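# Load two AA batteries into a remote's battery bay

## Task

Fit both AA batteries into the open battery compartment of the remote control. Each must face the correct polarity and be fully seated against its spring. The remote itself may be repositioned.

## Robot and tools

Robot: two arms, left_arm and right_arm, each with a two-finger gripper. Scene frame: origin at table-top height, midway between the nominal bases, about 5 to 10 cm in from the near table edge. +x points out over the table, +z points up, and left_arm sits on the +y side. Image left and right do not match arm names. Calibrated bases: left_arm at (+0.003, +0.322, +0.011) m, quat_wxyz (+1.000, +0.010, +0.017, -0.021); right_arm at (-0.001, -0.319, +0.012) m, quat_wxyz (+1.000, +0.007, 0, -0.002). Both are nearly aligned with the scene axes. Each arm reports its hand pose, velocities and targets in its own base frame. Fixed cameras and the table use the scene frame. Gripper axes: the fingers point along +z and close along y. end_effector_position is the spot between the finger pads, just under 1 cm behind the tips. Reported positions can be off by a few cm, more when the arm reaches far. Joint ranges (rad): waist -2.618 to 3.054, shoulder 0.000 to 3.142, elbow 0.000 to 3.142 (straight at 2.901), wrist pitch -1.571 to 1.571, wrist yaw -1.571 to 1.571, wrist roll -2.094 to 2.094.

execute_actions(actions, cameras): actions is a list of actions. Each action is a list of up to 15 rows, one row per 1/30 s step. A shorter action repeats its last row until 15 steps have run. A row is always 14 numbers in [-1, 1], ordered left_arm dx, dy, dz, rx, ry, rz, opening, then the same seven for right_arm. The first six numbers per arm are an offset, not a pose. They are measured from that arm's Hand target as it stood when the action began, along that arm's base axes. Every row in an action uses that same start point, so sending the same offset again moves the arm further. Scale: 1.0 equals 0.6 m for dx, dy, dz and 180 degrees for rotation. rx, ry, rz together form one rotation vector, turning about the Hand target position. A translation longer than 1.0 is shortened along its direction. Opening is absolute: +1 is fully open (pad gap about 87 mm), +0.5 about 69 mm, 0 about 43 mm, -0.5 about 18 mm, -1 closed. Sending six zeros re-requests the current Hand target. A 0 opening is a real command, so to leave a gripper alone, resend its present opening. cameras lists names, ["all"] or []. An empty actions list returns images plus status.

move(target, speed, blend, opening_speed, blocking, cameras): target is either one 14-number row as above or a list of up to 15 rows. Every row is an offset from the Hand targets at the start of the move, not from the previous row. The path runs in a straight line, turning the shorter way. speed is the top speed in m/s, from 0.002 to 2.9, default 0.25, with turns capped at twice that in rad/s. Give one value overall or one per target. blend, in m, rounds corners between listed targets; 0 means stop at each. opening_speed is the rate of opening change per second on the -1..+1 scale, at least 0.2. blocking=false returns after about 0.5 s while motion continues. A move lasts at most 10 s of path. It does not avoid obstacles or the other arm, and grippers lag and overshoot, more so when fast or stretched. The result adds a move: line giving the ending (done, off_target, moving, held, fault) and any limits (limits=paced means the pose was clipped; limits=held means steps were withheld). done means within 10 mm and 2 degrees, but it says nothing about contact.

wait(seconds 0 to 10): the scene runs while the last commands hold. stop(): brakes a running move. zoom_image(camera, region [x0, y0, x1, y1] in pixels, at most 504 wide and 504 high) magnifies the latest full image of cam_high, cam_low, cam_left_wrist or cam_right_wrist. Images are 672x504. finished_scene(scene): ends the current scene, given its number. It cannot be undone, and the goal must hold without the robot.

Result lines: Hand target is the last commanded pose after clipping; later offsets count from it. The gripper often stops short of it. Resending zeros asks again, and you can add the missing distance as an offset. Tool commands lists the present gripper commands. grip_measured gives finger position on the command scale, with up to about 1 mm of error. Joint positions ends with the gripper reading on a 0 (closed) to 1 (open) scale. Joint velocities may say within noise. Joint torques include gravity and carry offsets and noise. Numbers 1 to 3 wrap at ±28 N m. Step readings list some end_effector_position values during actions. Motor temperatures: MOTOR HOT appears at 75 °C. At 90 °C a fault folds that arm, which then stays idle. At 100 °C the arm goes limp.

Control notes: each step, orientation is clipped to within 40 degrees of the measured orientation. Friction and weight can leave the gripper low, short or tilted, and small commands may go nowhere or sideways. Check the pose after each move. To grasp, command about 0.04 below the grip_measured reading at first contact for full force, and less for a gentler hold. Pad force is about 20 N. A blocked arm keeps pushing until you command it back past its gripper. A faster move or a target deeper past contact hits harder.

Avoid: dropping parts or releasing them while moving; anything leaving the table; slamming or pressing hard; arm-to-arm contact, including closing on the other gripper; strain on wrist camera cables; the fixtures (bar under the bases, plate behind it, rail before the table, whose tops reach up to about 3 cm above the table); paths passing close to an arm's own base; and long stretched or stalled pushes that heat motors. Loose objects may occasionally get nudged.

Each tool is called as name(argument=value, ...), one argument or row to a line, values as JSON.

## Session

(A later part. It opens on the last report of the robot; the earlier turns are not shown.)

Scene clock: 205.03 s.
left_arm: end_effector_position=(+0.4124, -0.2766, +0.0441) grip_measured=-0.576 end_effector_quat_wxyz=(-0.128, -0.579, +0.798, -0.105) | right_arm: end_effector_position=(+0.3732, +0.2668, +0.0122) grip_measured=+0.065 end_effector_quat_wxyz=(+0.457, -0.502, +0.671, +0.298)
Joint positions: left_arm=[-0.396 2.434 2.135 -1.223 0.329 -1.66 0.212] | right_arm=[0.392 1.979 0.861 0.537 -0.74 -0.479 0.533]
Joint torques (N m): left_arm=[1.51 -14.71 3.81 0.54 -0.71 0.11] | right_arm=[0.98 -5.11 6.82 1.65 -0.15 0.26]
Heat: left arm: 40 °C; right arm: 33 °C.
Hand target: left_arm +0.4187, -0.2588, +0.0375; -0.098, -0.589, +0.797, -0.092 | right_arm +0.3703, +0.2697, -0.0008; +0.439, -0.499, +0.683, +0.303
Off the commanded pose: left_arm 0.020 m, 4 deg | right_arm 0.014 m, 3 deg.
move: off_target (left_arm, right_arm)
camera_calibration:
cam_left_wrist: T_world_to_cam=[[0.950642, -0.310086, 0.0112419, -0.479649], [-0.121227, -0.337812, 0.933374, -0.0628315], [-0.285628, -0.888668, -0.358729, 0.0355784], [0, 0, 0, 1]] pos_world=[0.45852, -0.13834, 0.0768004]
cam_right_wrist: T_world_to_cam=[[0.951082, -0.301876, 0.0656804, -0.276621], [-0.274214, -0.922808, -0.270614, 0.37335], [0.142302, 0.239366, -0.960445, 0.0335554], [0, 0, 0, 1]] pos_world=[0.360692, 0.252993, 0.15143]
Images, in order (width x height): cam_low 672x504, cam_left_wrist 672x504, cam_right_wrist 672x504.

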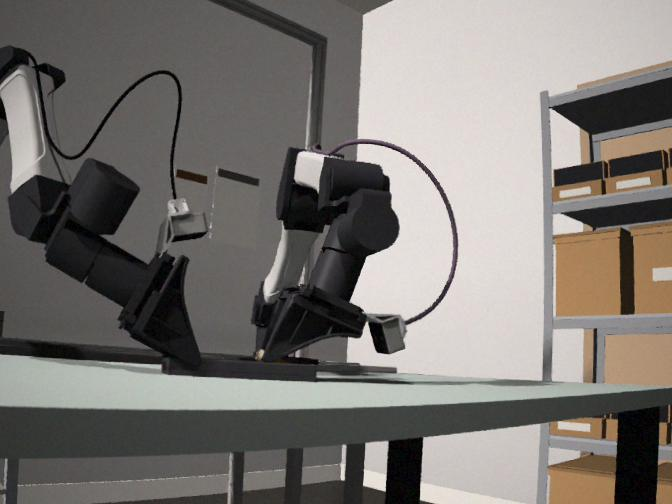

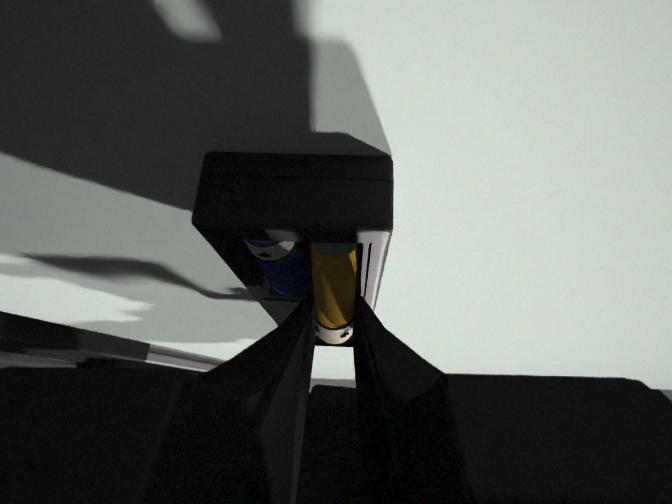

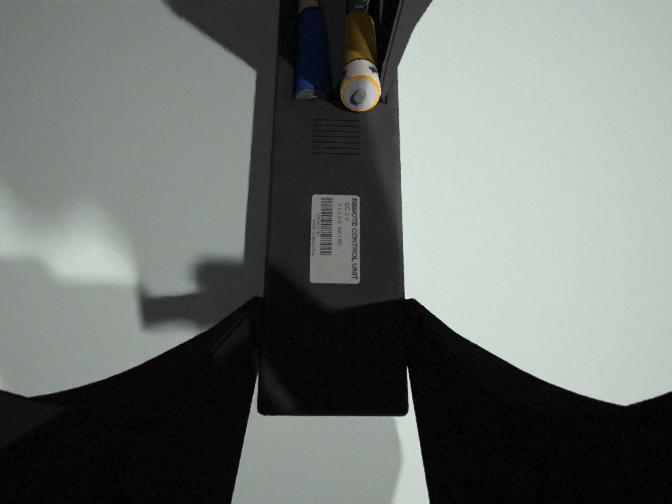

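move(
  target=[0.012,0.042,-0.008,0,0,0,-0.66,-0.002,-0.006,0,0,0,0,0.0],
  speed=0.1,
  cameras=["cam_left_wrist","cam_low","cam_right_wrist"],
)

zoom_image(
  camera="cam_low",
  region=[210, 310, 350, 400],
)

zoom_image(
  camera="cam_right_wrist",
  region=[270, 0, 420, 120],
)

Scene clock: 206.50 s.
left_arm: end_effector_position=(+0.4141, -0.2671, +0.0438) grip_measured=-0.576 end_effector_quat_wxyz=(-0.144, -0.570, +0.800, -0.118) | right_arm: end_effector_position=(+0.3739, +0.2666, +0.0123) grip_measured=+0.065 end_effector_quat_wxyz=(+0.457, -0.501, +0.672, +0.297)
Joint positions: left_arm=[-0.363 2.433 2.115 -1.215 0.374 -1.608 0.212] | right_arm=[0.392 1.979 0.861 0.539 -0.736 -0.477 0.533]
Joint torques (N m): left_arm=[3.15 -14.76 3.64 0.45 -1.12 0.2] | right_arm=[0.12 -5.59 6.01 1.64 -0.24 0.18]
Heat: left arm: 40 °C; right arm: 33 °C.
Hand target: left_arm +0.4259, -0.2337, +0.0327; -0.098, -0.588, +0.797, -0.092 | right_arm +0.3690, +0.2661, -0.0009; +0.439, -0.498, +0.683, +0.303
Off the commanded pose: left_arm 0.037 m, 6 deg | right_arm 0.014 m, 3 deg.
move: off_target (left_arm, right_arm)
camera_calibration:
cam_left_wrist: T_world_to_cam=[[0.945221, -0.326042, 0.0159026, -0.480501], [-0.118221, -0.29651, 0.947684, -0.0499572], [-0.30427, -0.897652, -0.318813, 0.0479993], [0, 0, 0, 1]] pos_world=[0.462878, -0.12839, 0.0702877]
cam_right_wrist: T_world_to_cam=[[0.94994, -0.305169, 0.0669708, -0.275999], [-0.277126, -0.921992, -0.27043, 0.374212], [0.144273, 0.238333, -0.960408, 0.0331605], [0, 0, 0, 1]] pos_world=[0.361102, 0.252891, 0.15153]
Images, in order (width x height): cam_low 672x504, cam_left_wrist 672x504, cam_right_wrist 672x504.

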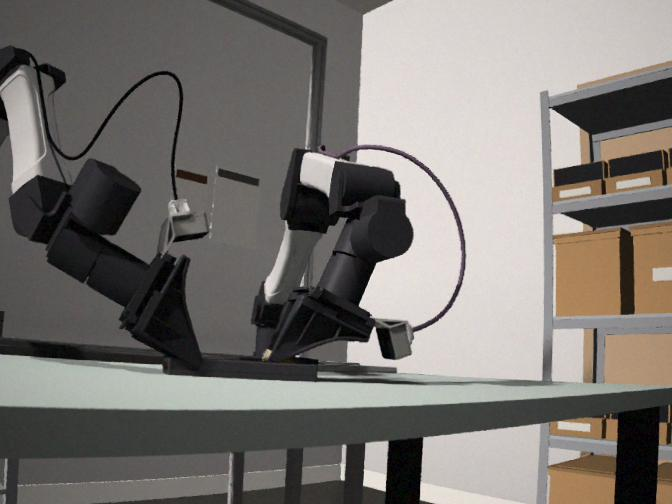

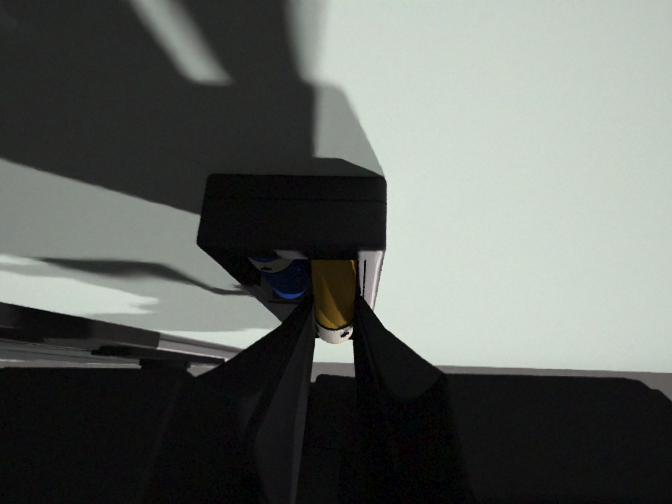

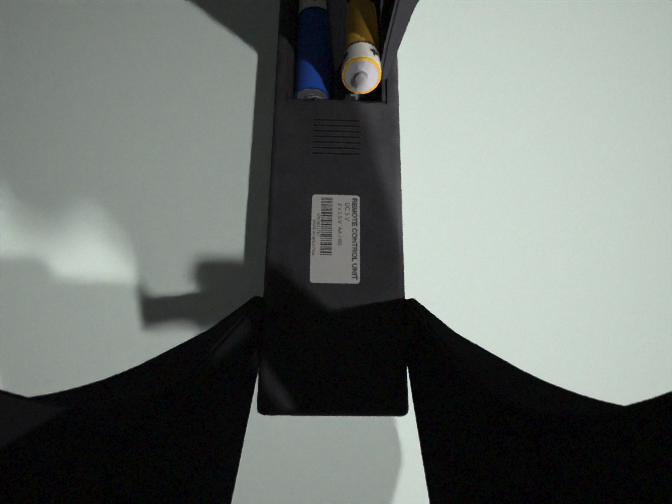

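Scaled by 3.600 from the camera's 672x504 image, which has a finer 960x720 frame.

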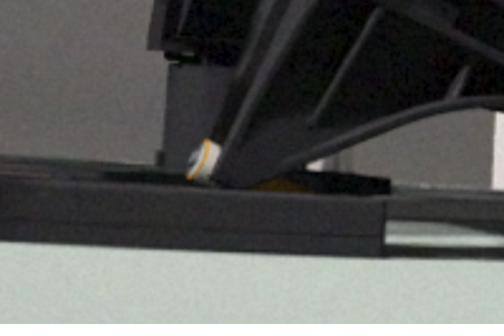

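Scaled by 3.360 from the camera's 672x504 image, which has a finer 960x720 frame.

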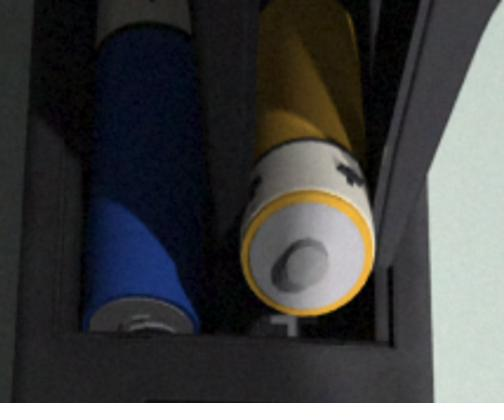

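move(
  target=[0.003,0.012,-0.04,0.06,-0.0178,0,-0.66,0,0,0,0,0,0,0.0],
  speed=0.1,
  cameras=["cam_left_wrist","cam_low","cam_right_wrist"],
)

zoom_image(
  camera="cam_low",
  region=[210, 310, 350, 400],
)

zoom_image(
  camera="cam_right_wrist",
  region=[270, 0, 420, 120],
)

Scene clock: 208.40 s.
left_arm: end_effector_position=(+0.4141, -0.2666, +0.0422) grip_measured=-0.576 end_effector_quat_wxyz=(-0.094, -0.566, +0.814, -0.095) | right_arm: end_effector_position=(+0.3739, +0.2666, +0.0124) grip_measured=+0.065 end_effector_quat_wxyz=(+0.457, -0.501, +0.672, +0.297)
Joint positions: left_arm=[-0.398 2.413 2.115 -1.212 0.261 -1.621 0.212] | right_arm=[0.392 1.979 0.861 0.539 -0.736 -0.477 0.533]
Joint torques (N m): left_arm=[2.1 -11.89 2.48 0.63 -2.17 -0.07] | right_arm=[0.29 -5.74 6 1.63 -0.28 0.15]
Heat: left arm: 41 °C; right arm: 33 °C.
Hand target: left_arm +0.4277, -0.2264, +0.0087; -0.020, -0.592, +0.805, -0.033 | right_arm +0.3691, +0.2661, -0.0008; +0.439, -0.498, +0.683, +0.303
Off the commanded pose: left_arm 0.054 m, 11 deg | right_arm 0.014 m, 3 deg.
move: off_target (left_arm, right_arm)
camera_calibration:
cam_left_wrist: T_world_to_cam=[[0.937838, -0.344926, 0.0385336, -0.483289], [-0.178549, -0.384276, 0.905788, -0.0449432], [-0.297623, -0.856363, -0.421975, 0.0605135], [0, 0, 0, 1]] pos_world=[0.463232, -0.132148, 0.084867]
cam_right_wrist: T_world_to_cam=[[0.949925, -0.305158, 0.0672435, -0.276045], [-0.27702, -0.921968, -0.27062, 0.374224], [0.144578, 0.238441, -0.960335, 0.0331082], [0, 0, 0, 1]] pos_world=[0.361103, 0.252891, 0.15163]
Images, in order (width x height): cam_low 672x504, cam_left_wrist 672x504, cam_right_wrist 672x504.

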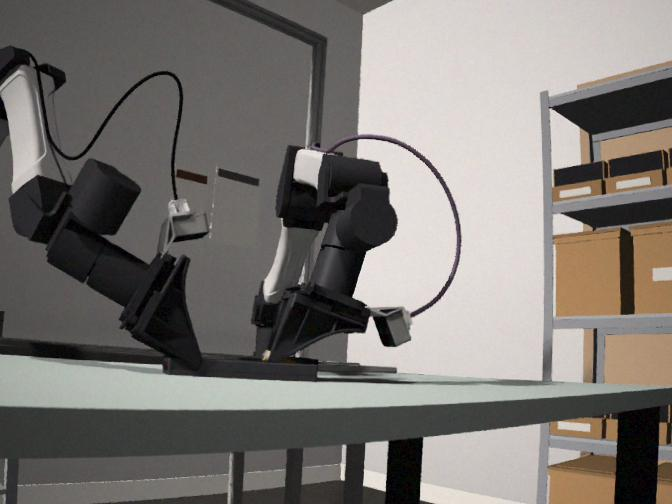

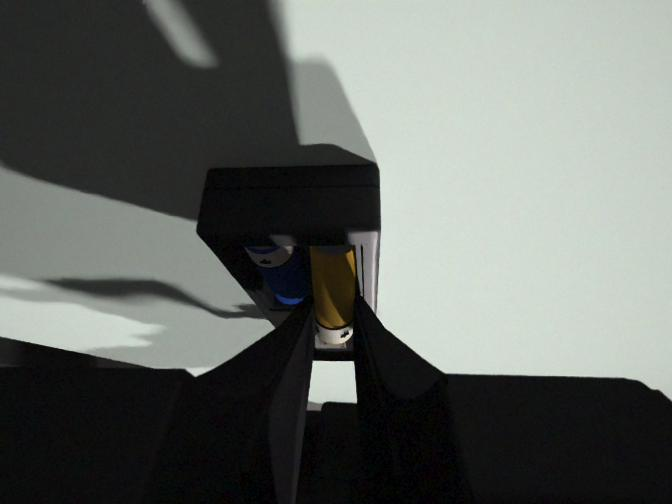

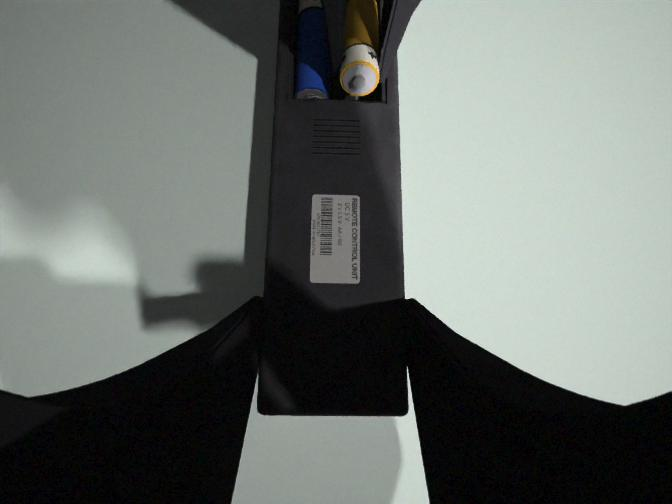

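Scaled by 3.600 from the camera's 672x504 image, which has a finer 960x720 frame.

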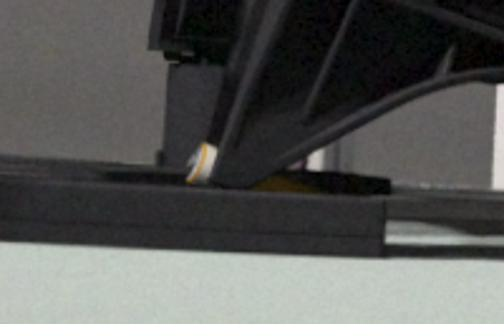

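Scaled by 3.360 from the camera's 672x504 image, which has a finer 960x720 frame.

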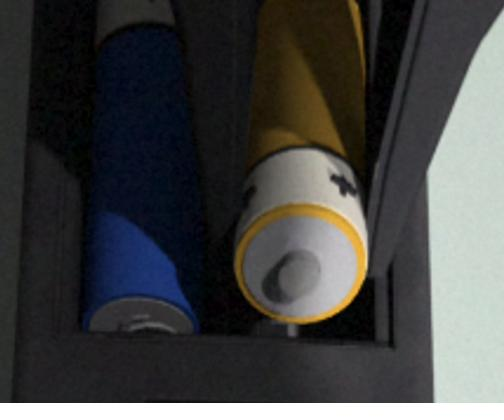

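move(
  target=[0.012,0.022,-0.05,0.035,-0.0105,0.008,-0.66,0,0,0,0,0,0,0.0],
  speed=0.1,
  cameras=["cam_left_wrist","cam_low","cam_right_wrist"],
)

zoom_image(
  camera="cam_low",
  region=[210, 310, 350, 400],
)

zoom_image(
  camera="cam_right_wrist",
  region=[270, 0, 420, 120],
)

Scene clock: 232.60 s.
left_arm: end_effector_position=(+0.4141, -0.2662, +0.0405) grip_measured=-0.576 end_effector_quat_wxyz=(-0.071, -0.569, +0.815, -0.089) | right_arm: end_effector_position=(+0.3739, +0.2666, +0.0124) grip_measured=+0.065 end_effector_quat_wxyz=(+0.457, -0.501, +0.672, +0.297)
Joint positions: left_arm=[-0.413 2.39 2.081 -1.183 0.214 -1.64 0.212] | right_arm=[0.392 1.979 0.861 0.539 -0.736 -0.477 0.533]
Joint torques (N m): left_arm=[2.43 -7.53 1.37 0.9 -2.9 -0.13] | right_arm=[0.05 -5.64 5.96 1.63 -0.26 0.15]
Heat: left arm: 40 °C; right arm: 32 °C.
Hand target: left_arm +0.4350, -0.2133, -0.0212; +0.026, -0.602, +0.798, +0.001 | right_arm +0.3691, +0.2661, -0.0008; +0.439, -0.498, +0.683, +0.303
Off the commanded pose: left_arm 0.084 m, 16 deg | right_arm 0.014 m, 3 deg.
move: off_target (left_arm, right_arm)
camera_calibration:
cam_left_wrist: T_world_to_cam=[[0.938651, -0.340472, 0.0548919, -0.482826], [-0.203457, -0.418183, 0.885284, -0.041193], [-0.27846, -0.842141, -0.461799, 0.0576005], [0, 0, 0, 1]] pos_world=[0.460864, -0.133107, 0.0895706]
cam_right_wrist: T_world_to_cam=[[0.949925, -0.305158, 0.0672435, -0.276045], [-0.27702, -0.921968, -0.27062, 0.374224], [0.144578, 0.238441, -0.960335, 0.0331082], [0, 0, 0, 1]] pos_world=[0.361103, 0.252891, 0.15163]
Images, in order (width x height): cam_low 672x504, cam_left_wrist 672x504, cam_right_wrist 672x504.

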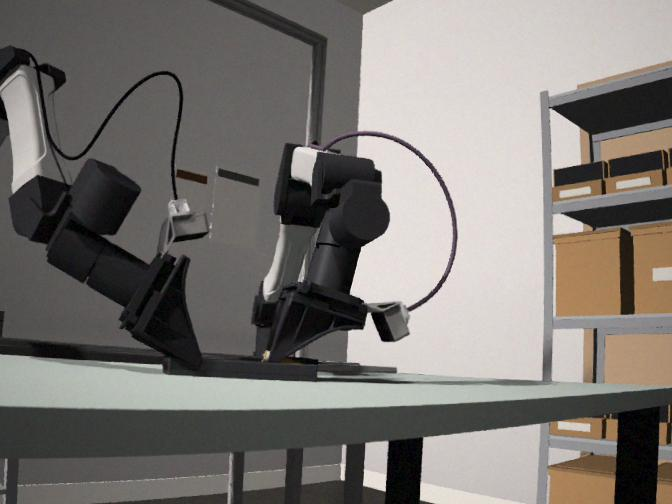

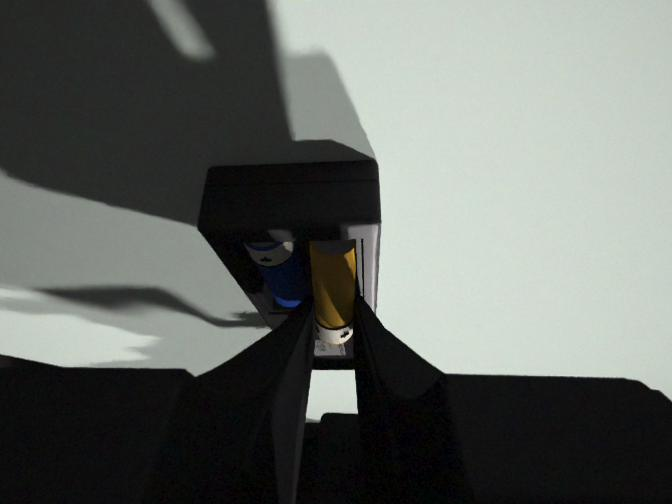

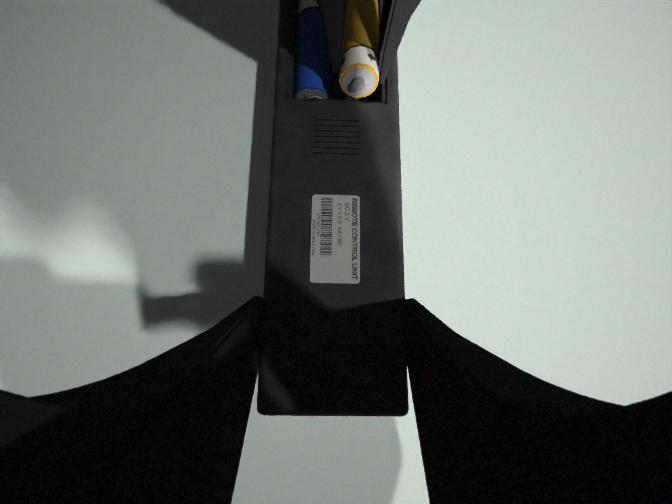

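Scaled by 3.600 from the camera's 672x504 image, which has a finer 960x720 frame.

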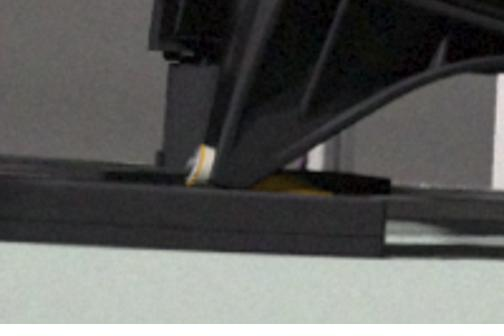

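Scaled by 3.360 from the camera's 672x504 image, which has a finer 960x720 frame.

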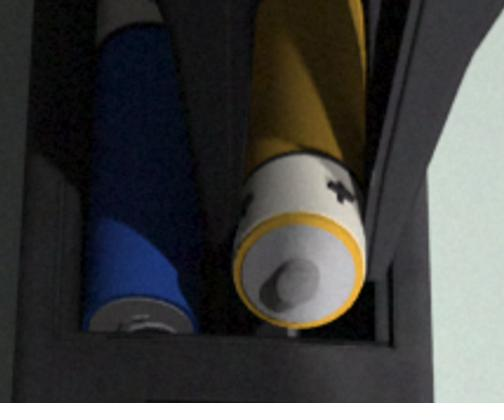

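move(
  target=[0.01,0.018,-0.05,0.035,-0.0105,0.0,-0.66,0,0,0,0,0,0,0.0],
  speed=0.1,
  cameras=["cam_left_wrist","cam_low","cam_right_wrist"],
)

zoom_image(
  camera="cam_low",
  region=[210, 310, 350, 400],
)

zoom_image(
  camera="cam_right_wrist",
  region=[270, 0, 420, 120],
)

Scene clock: 234.23 s.
left_arm: end_effector_position=(+0.4140, -0.2657, +0.0387) grip_measured=-0.576 end_effector_quat_wxyz=(-0.042, -0.565, +0.820, -0.081) | right_arm: end_effector_position=(+0.3739, +0.2666, +0.0124) grip_measured=+0.065 end_effector_quat_wxyz=(+0.457, -0.501, +0.672, +0.297)
Joint positions: left_arm=[-0.432 2.369 2.051 -1.155 0.155 -1.647 0.212] | right_arm=[0.392 1.979 0.861 0.539 -0.736 -0.477 0.533]
Joint torques (N m): left_arm=[2.67 -3.14 0.1 1.15 -3.48 -0.12] | right_arm=[0.12 -5.71 5.98 1.67 -0.3 0.2]
Motor temperatures (°C): left_arm=[21 40 24 22 25 22 24] | right_arm=[19 26 29 32 22 22 22]
Heat: left arm: 40 °C; right arm: 32 °C.
Hand target: left_arm +0.4409, -0.2024, -0.0513; +0.072, -0.600, +0.796, +0.036 | right_arm +0.3691, +0.2661, -0.0008; +0.439, -0.498, +0.683, +0.303
Off the commanded pose: left_arm 0.113 m, 19 deg | right_arm 0.014 m, 3 deg.
move: off_target (left_arm, right_arm)
camera_calibration:
cam_left_wrist: T_world_to_cam=[[0.933562, -0.350136, 0.0765979, -0.483859], [-0.241401, -0.456277, 0.856468, -0.0326319], [-0.264931, -0.818056, -0.510486, 0.0599122], [0, 0, 0, 1]] pos_world=[0.459707, -0.135294, 0.0955951]
cam_right_wrist: T_world_to_cam=[[0.949925, -0.305158, 0.0672435, -0.276045], [-0.27702, -0.921968, -0.27062, 0.374224], [0.144578, 0.238441, -0.960335, 0.0331082], [0, 0, 0, 1]] pos_world=[0.361103, 0.252891, 0.15163]
Images, in order (width x height): cam_low 672x504, cam_left_wrist 672x504, cam_right_wrist 672x504.

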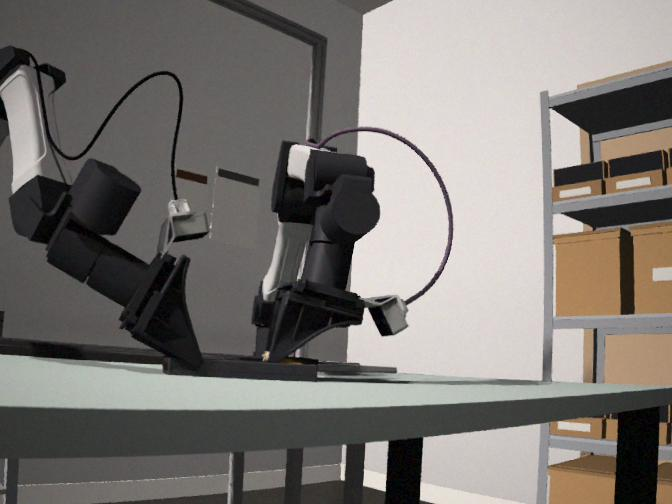

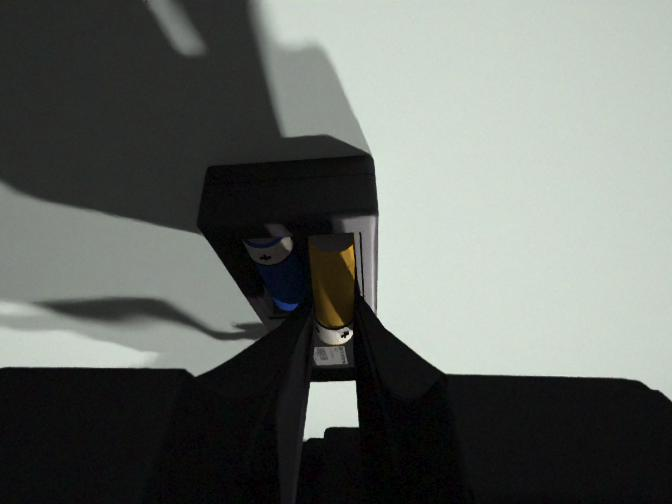

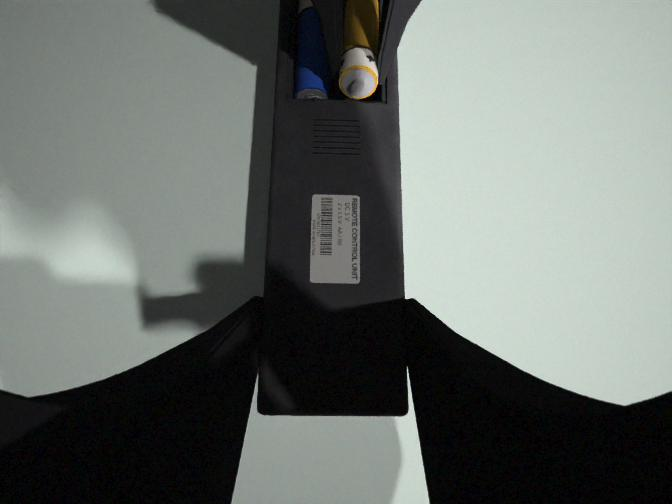

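Scaled by 3.600 from the camera's 672x504 image, which has a finer 960x720 frame.

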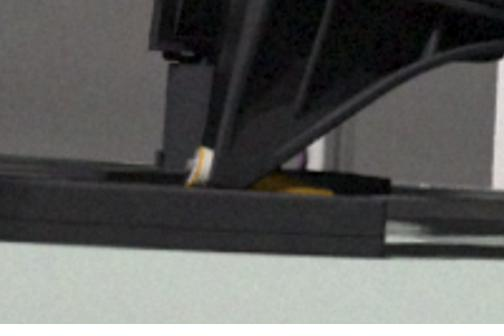

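Scaled by 3.360 from the camera's 672x504 image, which has a finer 960x720 frame.

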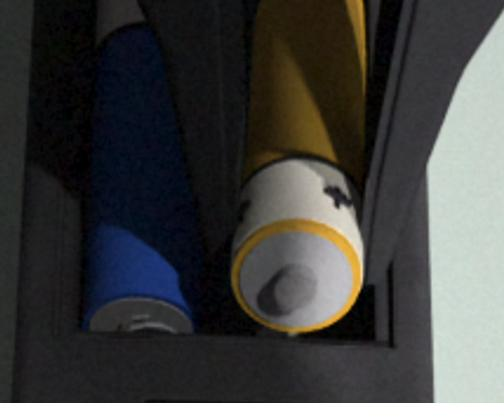

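move(
  target=[0.013,-0.004,-0.03,0.02,-0.006,0.01,-0.66,0,0,0,0,0,0,0.0],
  speed=0.1,
  cameras=["cam_left_wrist","cam_low","cam_right_wrist"],
)

zoom_image(
  camera="cam_low",
  region=[210, 310, 350, 400],
)

zoom_image(
  camera="cam_right_wrist",
  region=[270, 0, 420, 120],
)

Scene clock: 235.83 s.
left_arm: end_effector_position=(+0.4125, -0.2654, +0.0348) grip_measured=-0.576 end_effector_quat_wxyz=(-0.017, -0.573, +0.817, -0.062) | right_arm: end_effector_position=(+0.3739, +0.2666, +0.0124) grip_measured=+0.065 end_effector_quat_wxyz=(+0.457, -0.501, +0.672, +0.297)
Joint positions: left_arm=[-0.455 2.366 2.046 -1.158 0.09 -1.682 0.212] | right_arm=[0.392 1.979 0.861 0.539 -0.736 -0.477 0.533]
Joint torques (N m): left_arm=[2.69 0.49 0.88 1.41 -3.54 -0.29] | right_arm=[0.13 -5.64 5.91 1.63 -0.28 0.15]
Heat: left arm: 40 °C; right arm: 32 °C.
Hand target: left_arm +0.4487, -0.2049, -0.0693; +0.098, -0.610, +0.785, +0.056 | right_arm +0.3691, +0.2661, -0.0008; +0.439, -0.499, +0.683, +0.303
Off the commanded pose: left_arm 0.126 m, 20 deg | right_arm 0.014 m, 3 deg.
move: off_target (left_arm, right_arm)
camera_calibration:
cam_left_wrist: T_world_to_cam=[[0.938164, -0.338491, 0.0726082, -0.480651], [-0.247877, -0.510386, 0.823446, -0.0400152], [-0.241671, -0.790525, -0.56273, 0.0571958], [0, 0, 0, 1]] pos_world=[0.454834, -0.137904, 0.100035]
cam_right_wrist: T_world_to_cam=[[0.949925, -0.305158, 0.0672435, -0.276045], [-0.27702, -0.921968, -0.27062, 0.374224], [0.144578, 0.238441, -0.960335, 0.0331082], [0, 0, 0, 1]] pos_world=[0.361103, 0.252891, 0.15163]
Images, in order (width x height): cam_low 672x504, cam_left_wrist 672x504, cam_right_wrist 672x504.

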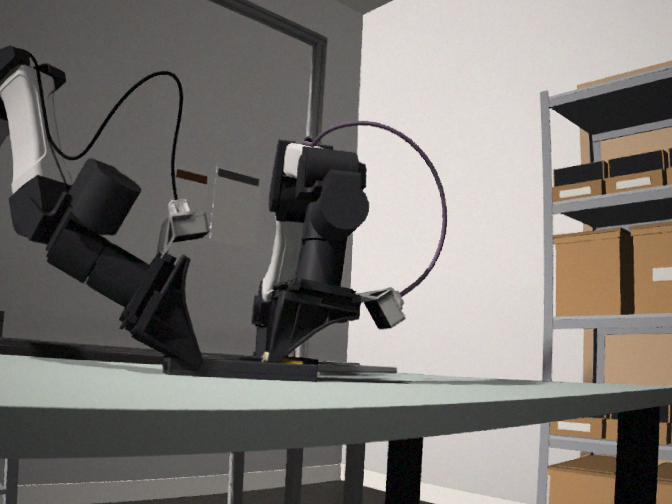

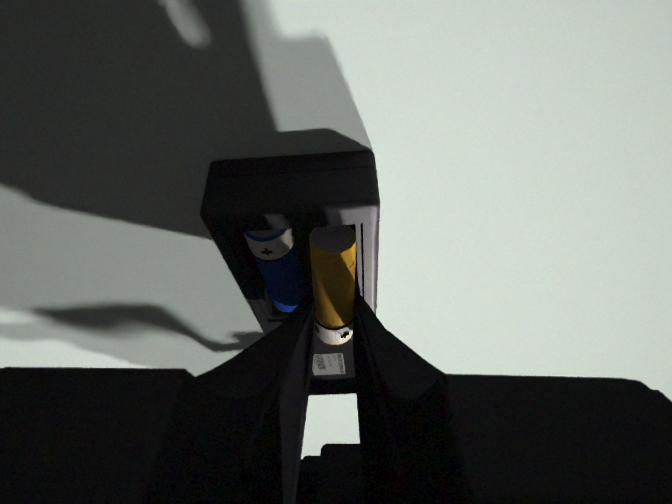

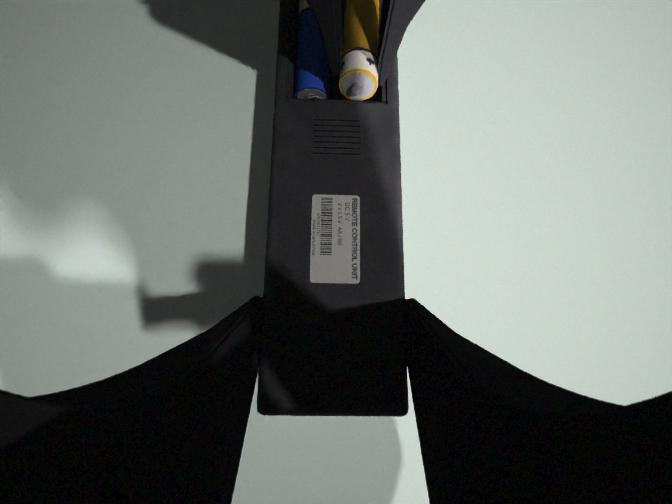

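Scaled by 3.600 from the camera's 672x504 image, which has a finer 960x720 frame.

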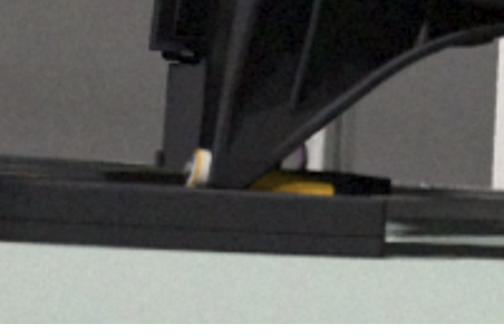

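Scaled by 3.360 from the camera's 672x504 image, which has a finer 960x720 frame.

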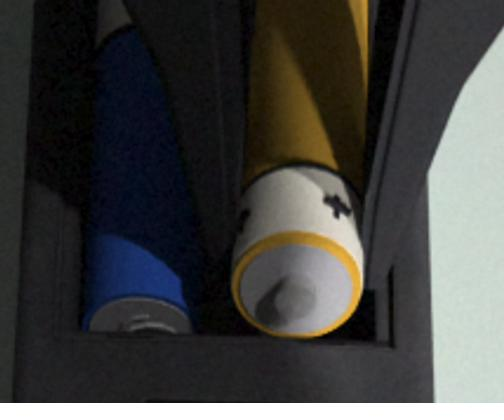

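move(
  target=[-0.057,-0.089,0.03,-0.027,0.008,-0.01,-0.66,0,0,0,0,0,0,0.0],
  speed=0.1,
  cameras=["cam_left_wrist","cam_low","cam_right_wrist"],
)

zoom_image(
  camera="cam_low",
  region=[210, 310, 350, 400],
)

zoom_image(
  camera="cam_right_wrist",
  region=[270, 0, 420, 120],
)

Scene clock: 237.83 s.
left_arm: end_effector_position=(+0.4118, -0.2730, +0.0352) grip_measured=-0.576 end_effector_quat_wxyz=(+0.040, -0.582, +0.811, -0.046) | right_arm: end_effector_position=(+0.3742, +0.2664, +0.0123) grip_measured=+0.065 end_effector_quat_wxyz=(+0.458, -0.500, +0.673, +0.296)
Joint positions: left_arm=[-0.515 2.344 2.028 -1.138 -0.034 -1.758 0.212] | right_arm=[0.392 1.979 0.861 0.539 -0.734 -0.477 0.533]
Joint torques (N m): left_arm=[-0.83 -0.42 -0.39 1.37 -1.41 -0.37] | right_arm=[0.21 -5.57 5.89 1.62 -0.29 0.17]
Heat: left arm: 39 °C; right arm: 32 °C.
Hand target: left_arm +0.4146, -0.2583, -0.0512; +0.063, -0.600, +0.797, +0.029 | right_arm +0.3691, +0.2661, -0.0009; +0.439, -0.499, +0.683, +0.303
Off the commanded pose: left_arm 0.088 m, 9 deg | right_arm 0.014 m, 3 deg.
move: off_target (left_arm, right_arm)
camera_calibration:
cam_left_wrist: T_world_to_cam=[[0.940977, -0.319582, 0.111491, -0.479934], [-0.289855, -0.590759, 0.752986, -0.0467186], [-0.174776, -0.740858, -0.648523, 0.0403354], [0, 0, 0, 1]] pos_world=[0.445115, -0.151095, 0.114845]
cam_right_wrist: T_world_to_cam=[[0.949379, -0.306784, 0.0675491, -0.275796], [-0.278632, -0.921691, -0.269908, 0.374591], [0.145063, 0.237423, -0.960514, 0.033101], [0, 0, 0, 1]] pos_world=[0.361406, 0.252788, 0.151529]
Images, in order (width x height): cam_low 672x504, cam_left_wrist 672x504, cam_right_wrist 672x504.

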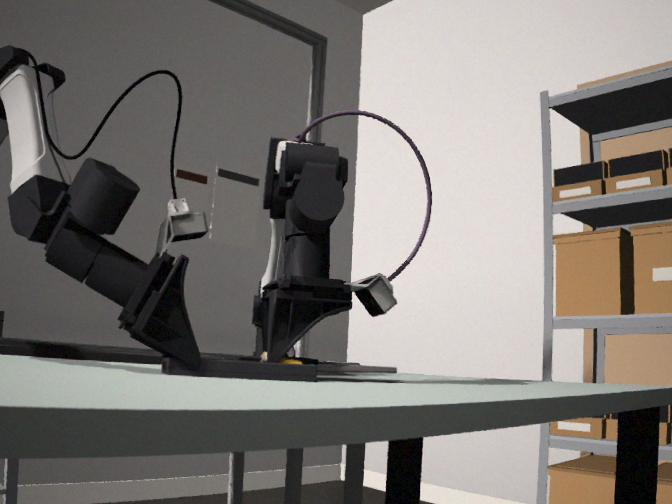

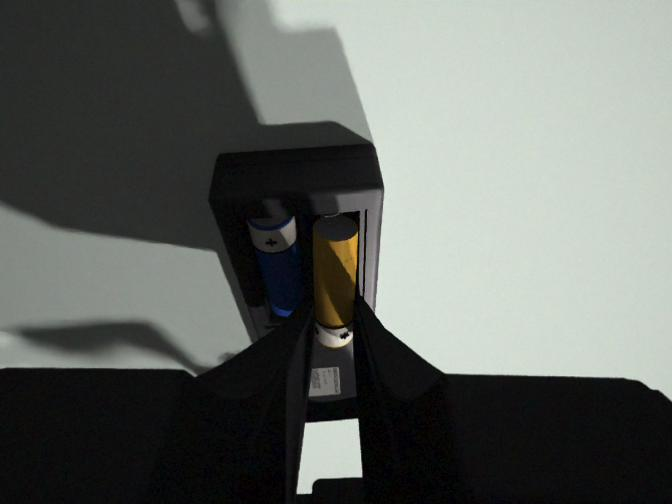

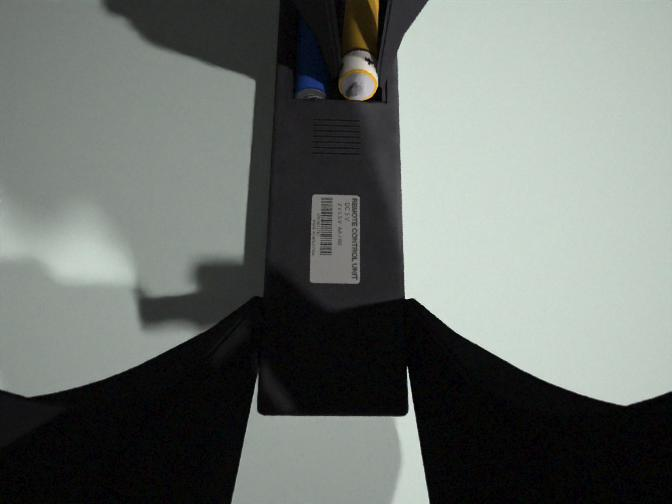

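Scaled by 3.600 from the camera's 672x504 image, which has a finer 960x720 frame.

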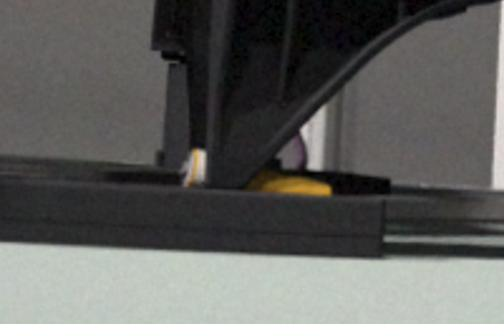

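Scaled by 3.360 from the camera's 672x504 image, which has a finer 960x720 frame.

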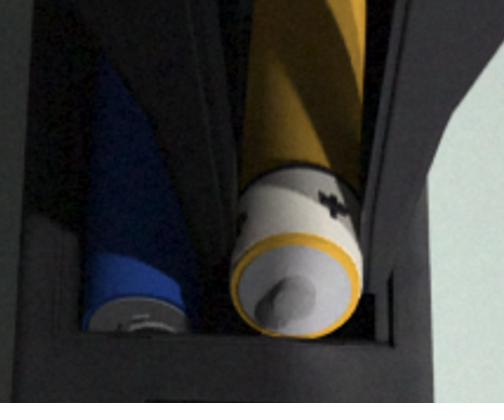

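move(
  target=[
    [0.025,-0.005,-0.05,0.02,0.006,0.0,-0.66,0,0,0,0,0,0,0.0],
    [0.0,0.01,-0.05,0.03,0.006,0.0,-0.66,0,0,0,0,0,0,0.0],
    [0.02,0.005,-0.05,0.03,0.006,0.0,-0.66,0,0,0,0,0,0,0.0],
  ],
  speed=0.1,
  blend=0.003,
  cameras=["cam_left_wrist","cam_low","cam_right_wrist"],
)

zoom_image(
  camera="cam_low",
  region=[210, 310, 350, 400],
)

zoom_image(
  camera="cam_right_wrist",
  region=[270, 0, 420, 120],
)

Scene clock: 240.27 s.
left_arm: end_effector_position=(+0.4135, -0.2710, +0.0347) grip_measured=-0.577 end_effector_quat_wxyz=(+0.058, -0.582, +0.811, -0.016) | right_arm: end_effector_position=(+0.3742, +0.2664, +0.0123) grip_measured=+0.065 end_effector_quat_wxyz=(+0.458, -0.500, +0.673, +0.296)
Joint positions: left_arm=[-0.531 2.397 2.13 -1.228 -0.093 -1.772 0.211] | right_arm=[0.392 1.979 0.861 0.539 -0.734 -0.477 0.533]
Joint torques (N m): left_arm=[-0.32 4.88 -0.47 1.61 -1.6 -0.37] | right_arm=[0.08 -5.71 6.05 1.65 -0.3 0.17]
Heat: left arm: 38 °C; right arm: 32 °C.
Hand target: left_arm +0.4266, -0.2553, -0.0812; +0.084, -0.596, +0.795, +0.072 | right_arm +0.3691, +0.2661, -0.0009; +0.439, -0.499, +0.683, +0.303
Off the commanded pose: left_arm 0.118 m, 11 deg | right_arm 0.014 m, 3 deg.
move: off_target (left_arm, right_arm)
camera_calibration:
cam_left_wrist: T_world_to_cam=[[0.943, -0.322148, 0.083496, -0.481383], [-0.28258, -0.642584, 0.712204, -0.0602017], [-0.175782, -0.695203, -0.696989, 0.0562532], [0, 0, 0, 1]] pos_world=[0.446821, -0.154654, 0.122277]
cam_right_wrist: T_world_to_cam=[[0.949379, -0.306784, 0.0675491, -0.275796], [-0.278632, -0.921691, -0.269908, 0.374591], [0.145063, 0.237423, -0.960514, 0.033101], [0, 0, 0, 1]] pos_world=[0.361406, 0.252788, 0.151529]
Images, in order (width x height): cam_low 672x504, cam_left_wrist 672x504, cam_right_wrist 672x504.

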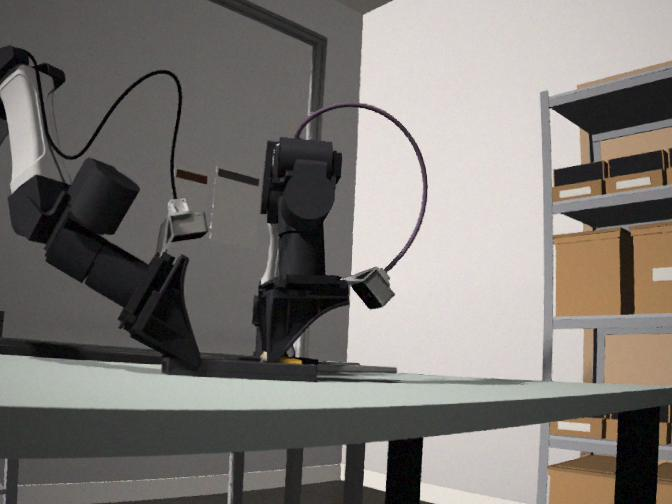

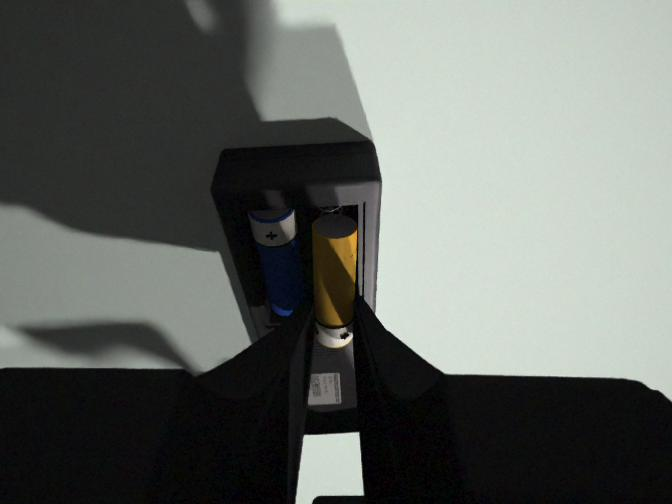

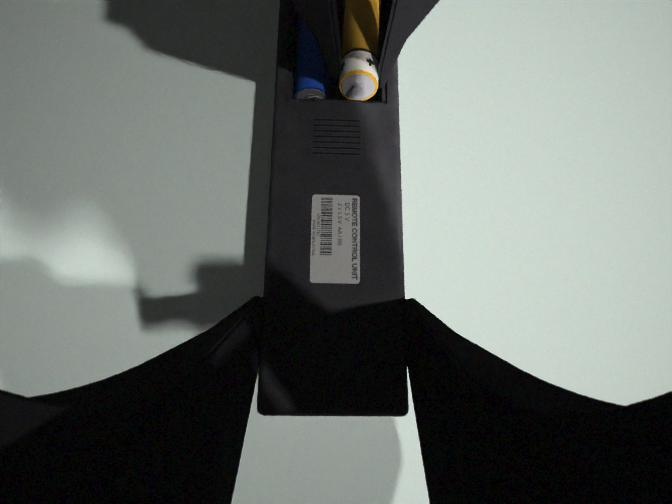

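Scaled by 3.600 from the camera's 672x504 image, which has a finer 960x720 frame.

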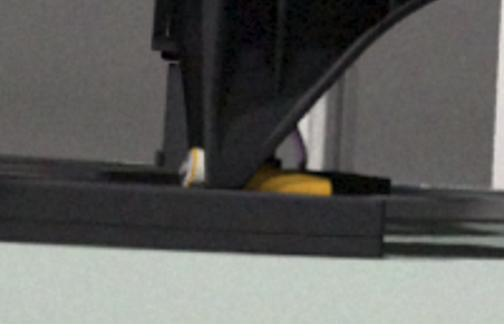

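Scaled by 3.360 from the camera's 672x504 image, which has a finer 960x720 frame.

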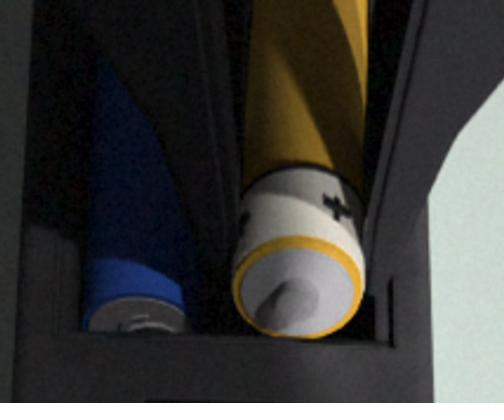

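move(
  target=[0.01,0.055,0.03,-0.035,0.011,0.0,-0.66,0,0,0,0,0,0,0.0],
  speed=0.1,
  cameras=["cam_left_wrist","cam_low","cam_right_wrist"],
)

zoom_image(
  camera="cam_low",
  region=[210, 310, 350, 400],
)

zoom_image(
  camera="cam_right_wrist",
  region=[270, 0, 420, 120],
)

Scene clock: 242.07 s.
left_arm: end_effector_position=(+0.4139, -0.2686, +0.0351) grip_measured=-0.577 end_effector_quat_wxyz=(-0.022, -0.577, +0.814, -0.065) | right_arm: end_effector_position=(+0.3742, +0.2664, +0.0123) grip_measured=+0.065 end_effector_quat_wxyz=(+0.458, -0.500, +0.673, +0.296)
Joint positions: left_arm=[-0.456 2.376 2.063 -1.164 0.1 -1.693 0.211] | right_arm=[0.392 1.979 0.861 0.539 -0.734 -0.477 0.533]
Joint torques (N m): left_arm=[2.35 0.39 0.62 1.18 -2.37 0.02] | right_arm=[0.18 -5.7 6.08 1.62 -0.32 0.18]
Heat: left arm: 38 °C; right arm: 32 °C.
Hand target: left_arm +0.4324, -0.2223, -0.0633; +0.037, -0.599, +0.799, +0.038 | right_arm +0.3691, +0.2661, -0.0009; +0.439, -0.499, +0.683, +0.303
Off the commanded pose: left_arm 0.110 m, 14 deg | right_arm 0.014 m, 3 deg.
move: off_target (left_arm, right_arm)
camera_calibration:
cam_left_wrist: T_world_to_cam=[[0.941733, -0.328703, 0.0713663, -0.481896], [-0.238896, -0.504265, 0.829847, -0.043944], [-0.236785, -0.798543, -0.553409, 0.0506916], [0, 0, 0, 1]] pos_world=[0.455322, -0.140081, 0.0989111]
cam_right_wrist: T_world_to_cam=[[0.949379, -0.306784, 0.0675491, -0.275796], [-0.278632, -0.921691, -0.269908, 0.374591], [0.145063, 0.237423, -0.960514, 0.033101], [0, 0, 0, 1]] pos_world=[0.361406, 0.252788, 0.151529]
Images, in order (width x height): cam_low 672x504, cam_left_wrist 672x504, cam_right_wrist 672x504.

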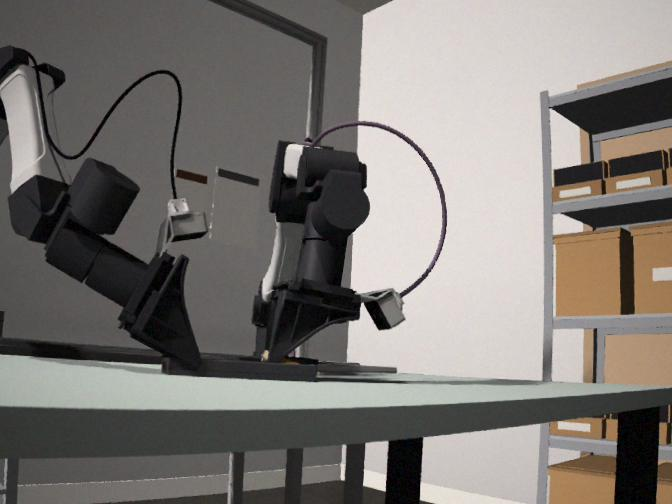

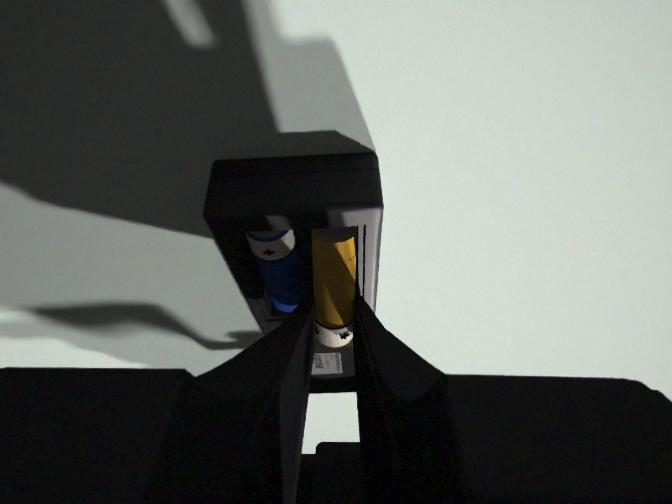

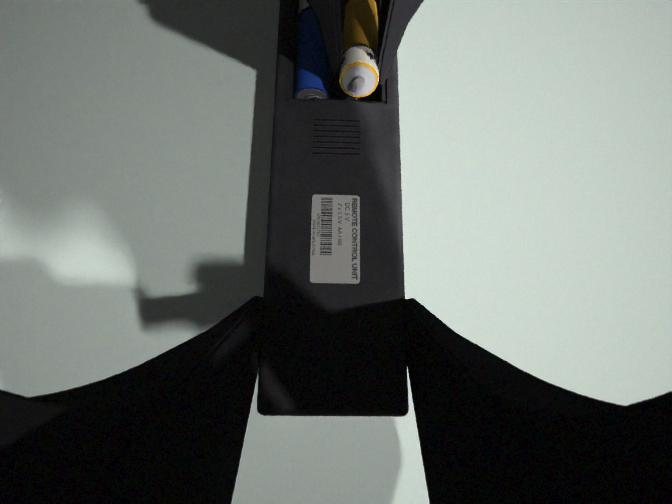

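Scaled by 3.600 from the camera's 672x504 image, which has a finer 960x720 frame.

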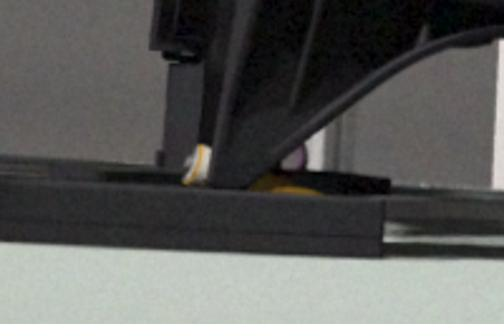

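Scaled by 3.360 from the camera's 672x504 image, which has a finer 960x720 frame.

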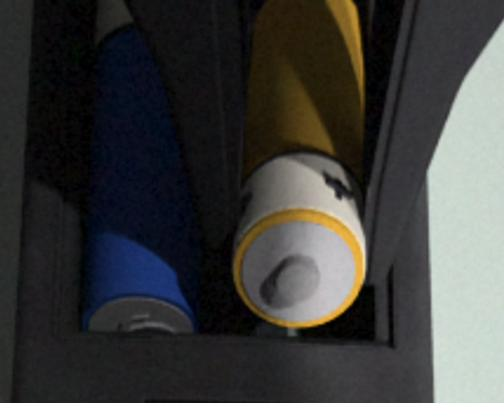

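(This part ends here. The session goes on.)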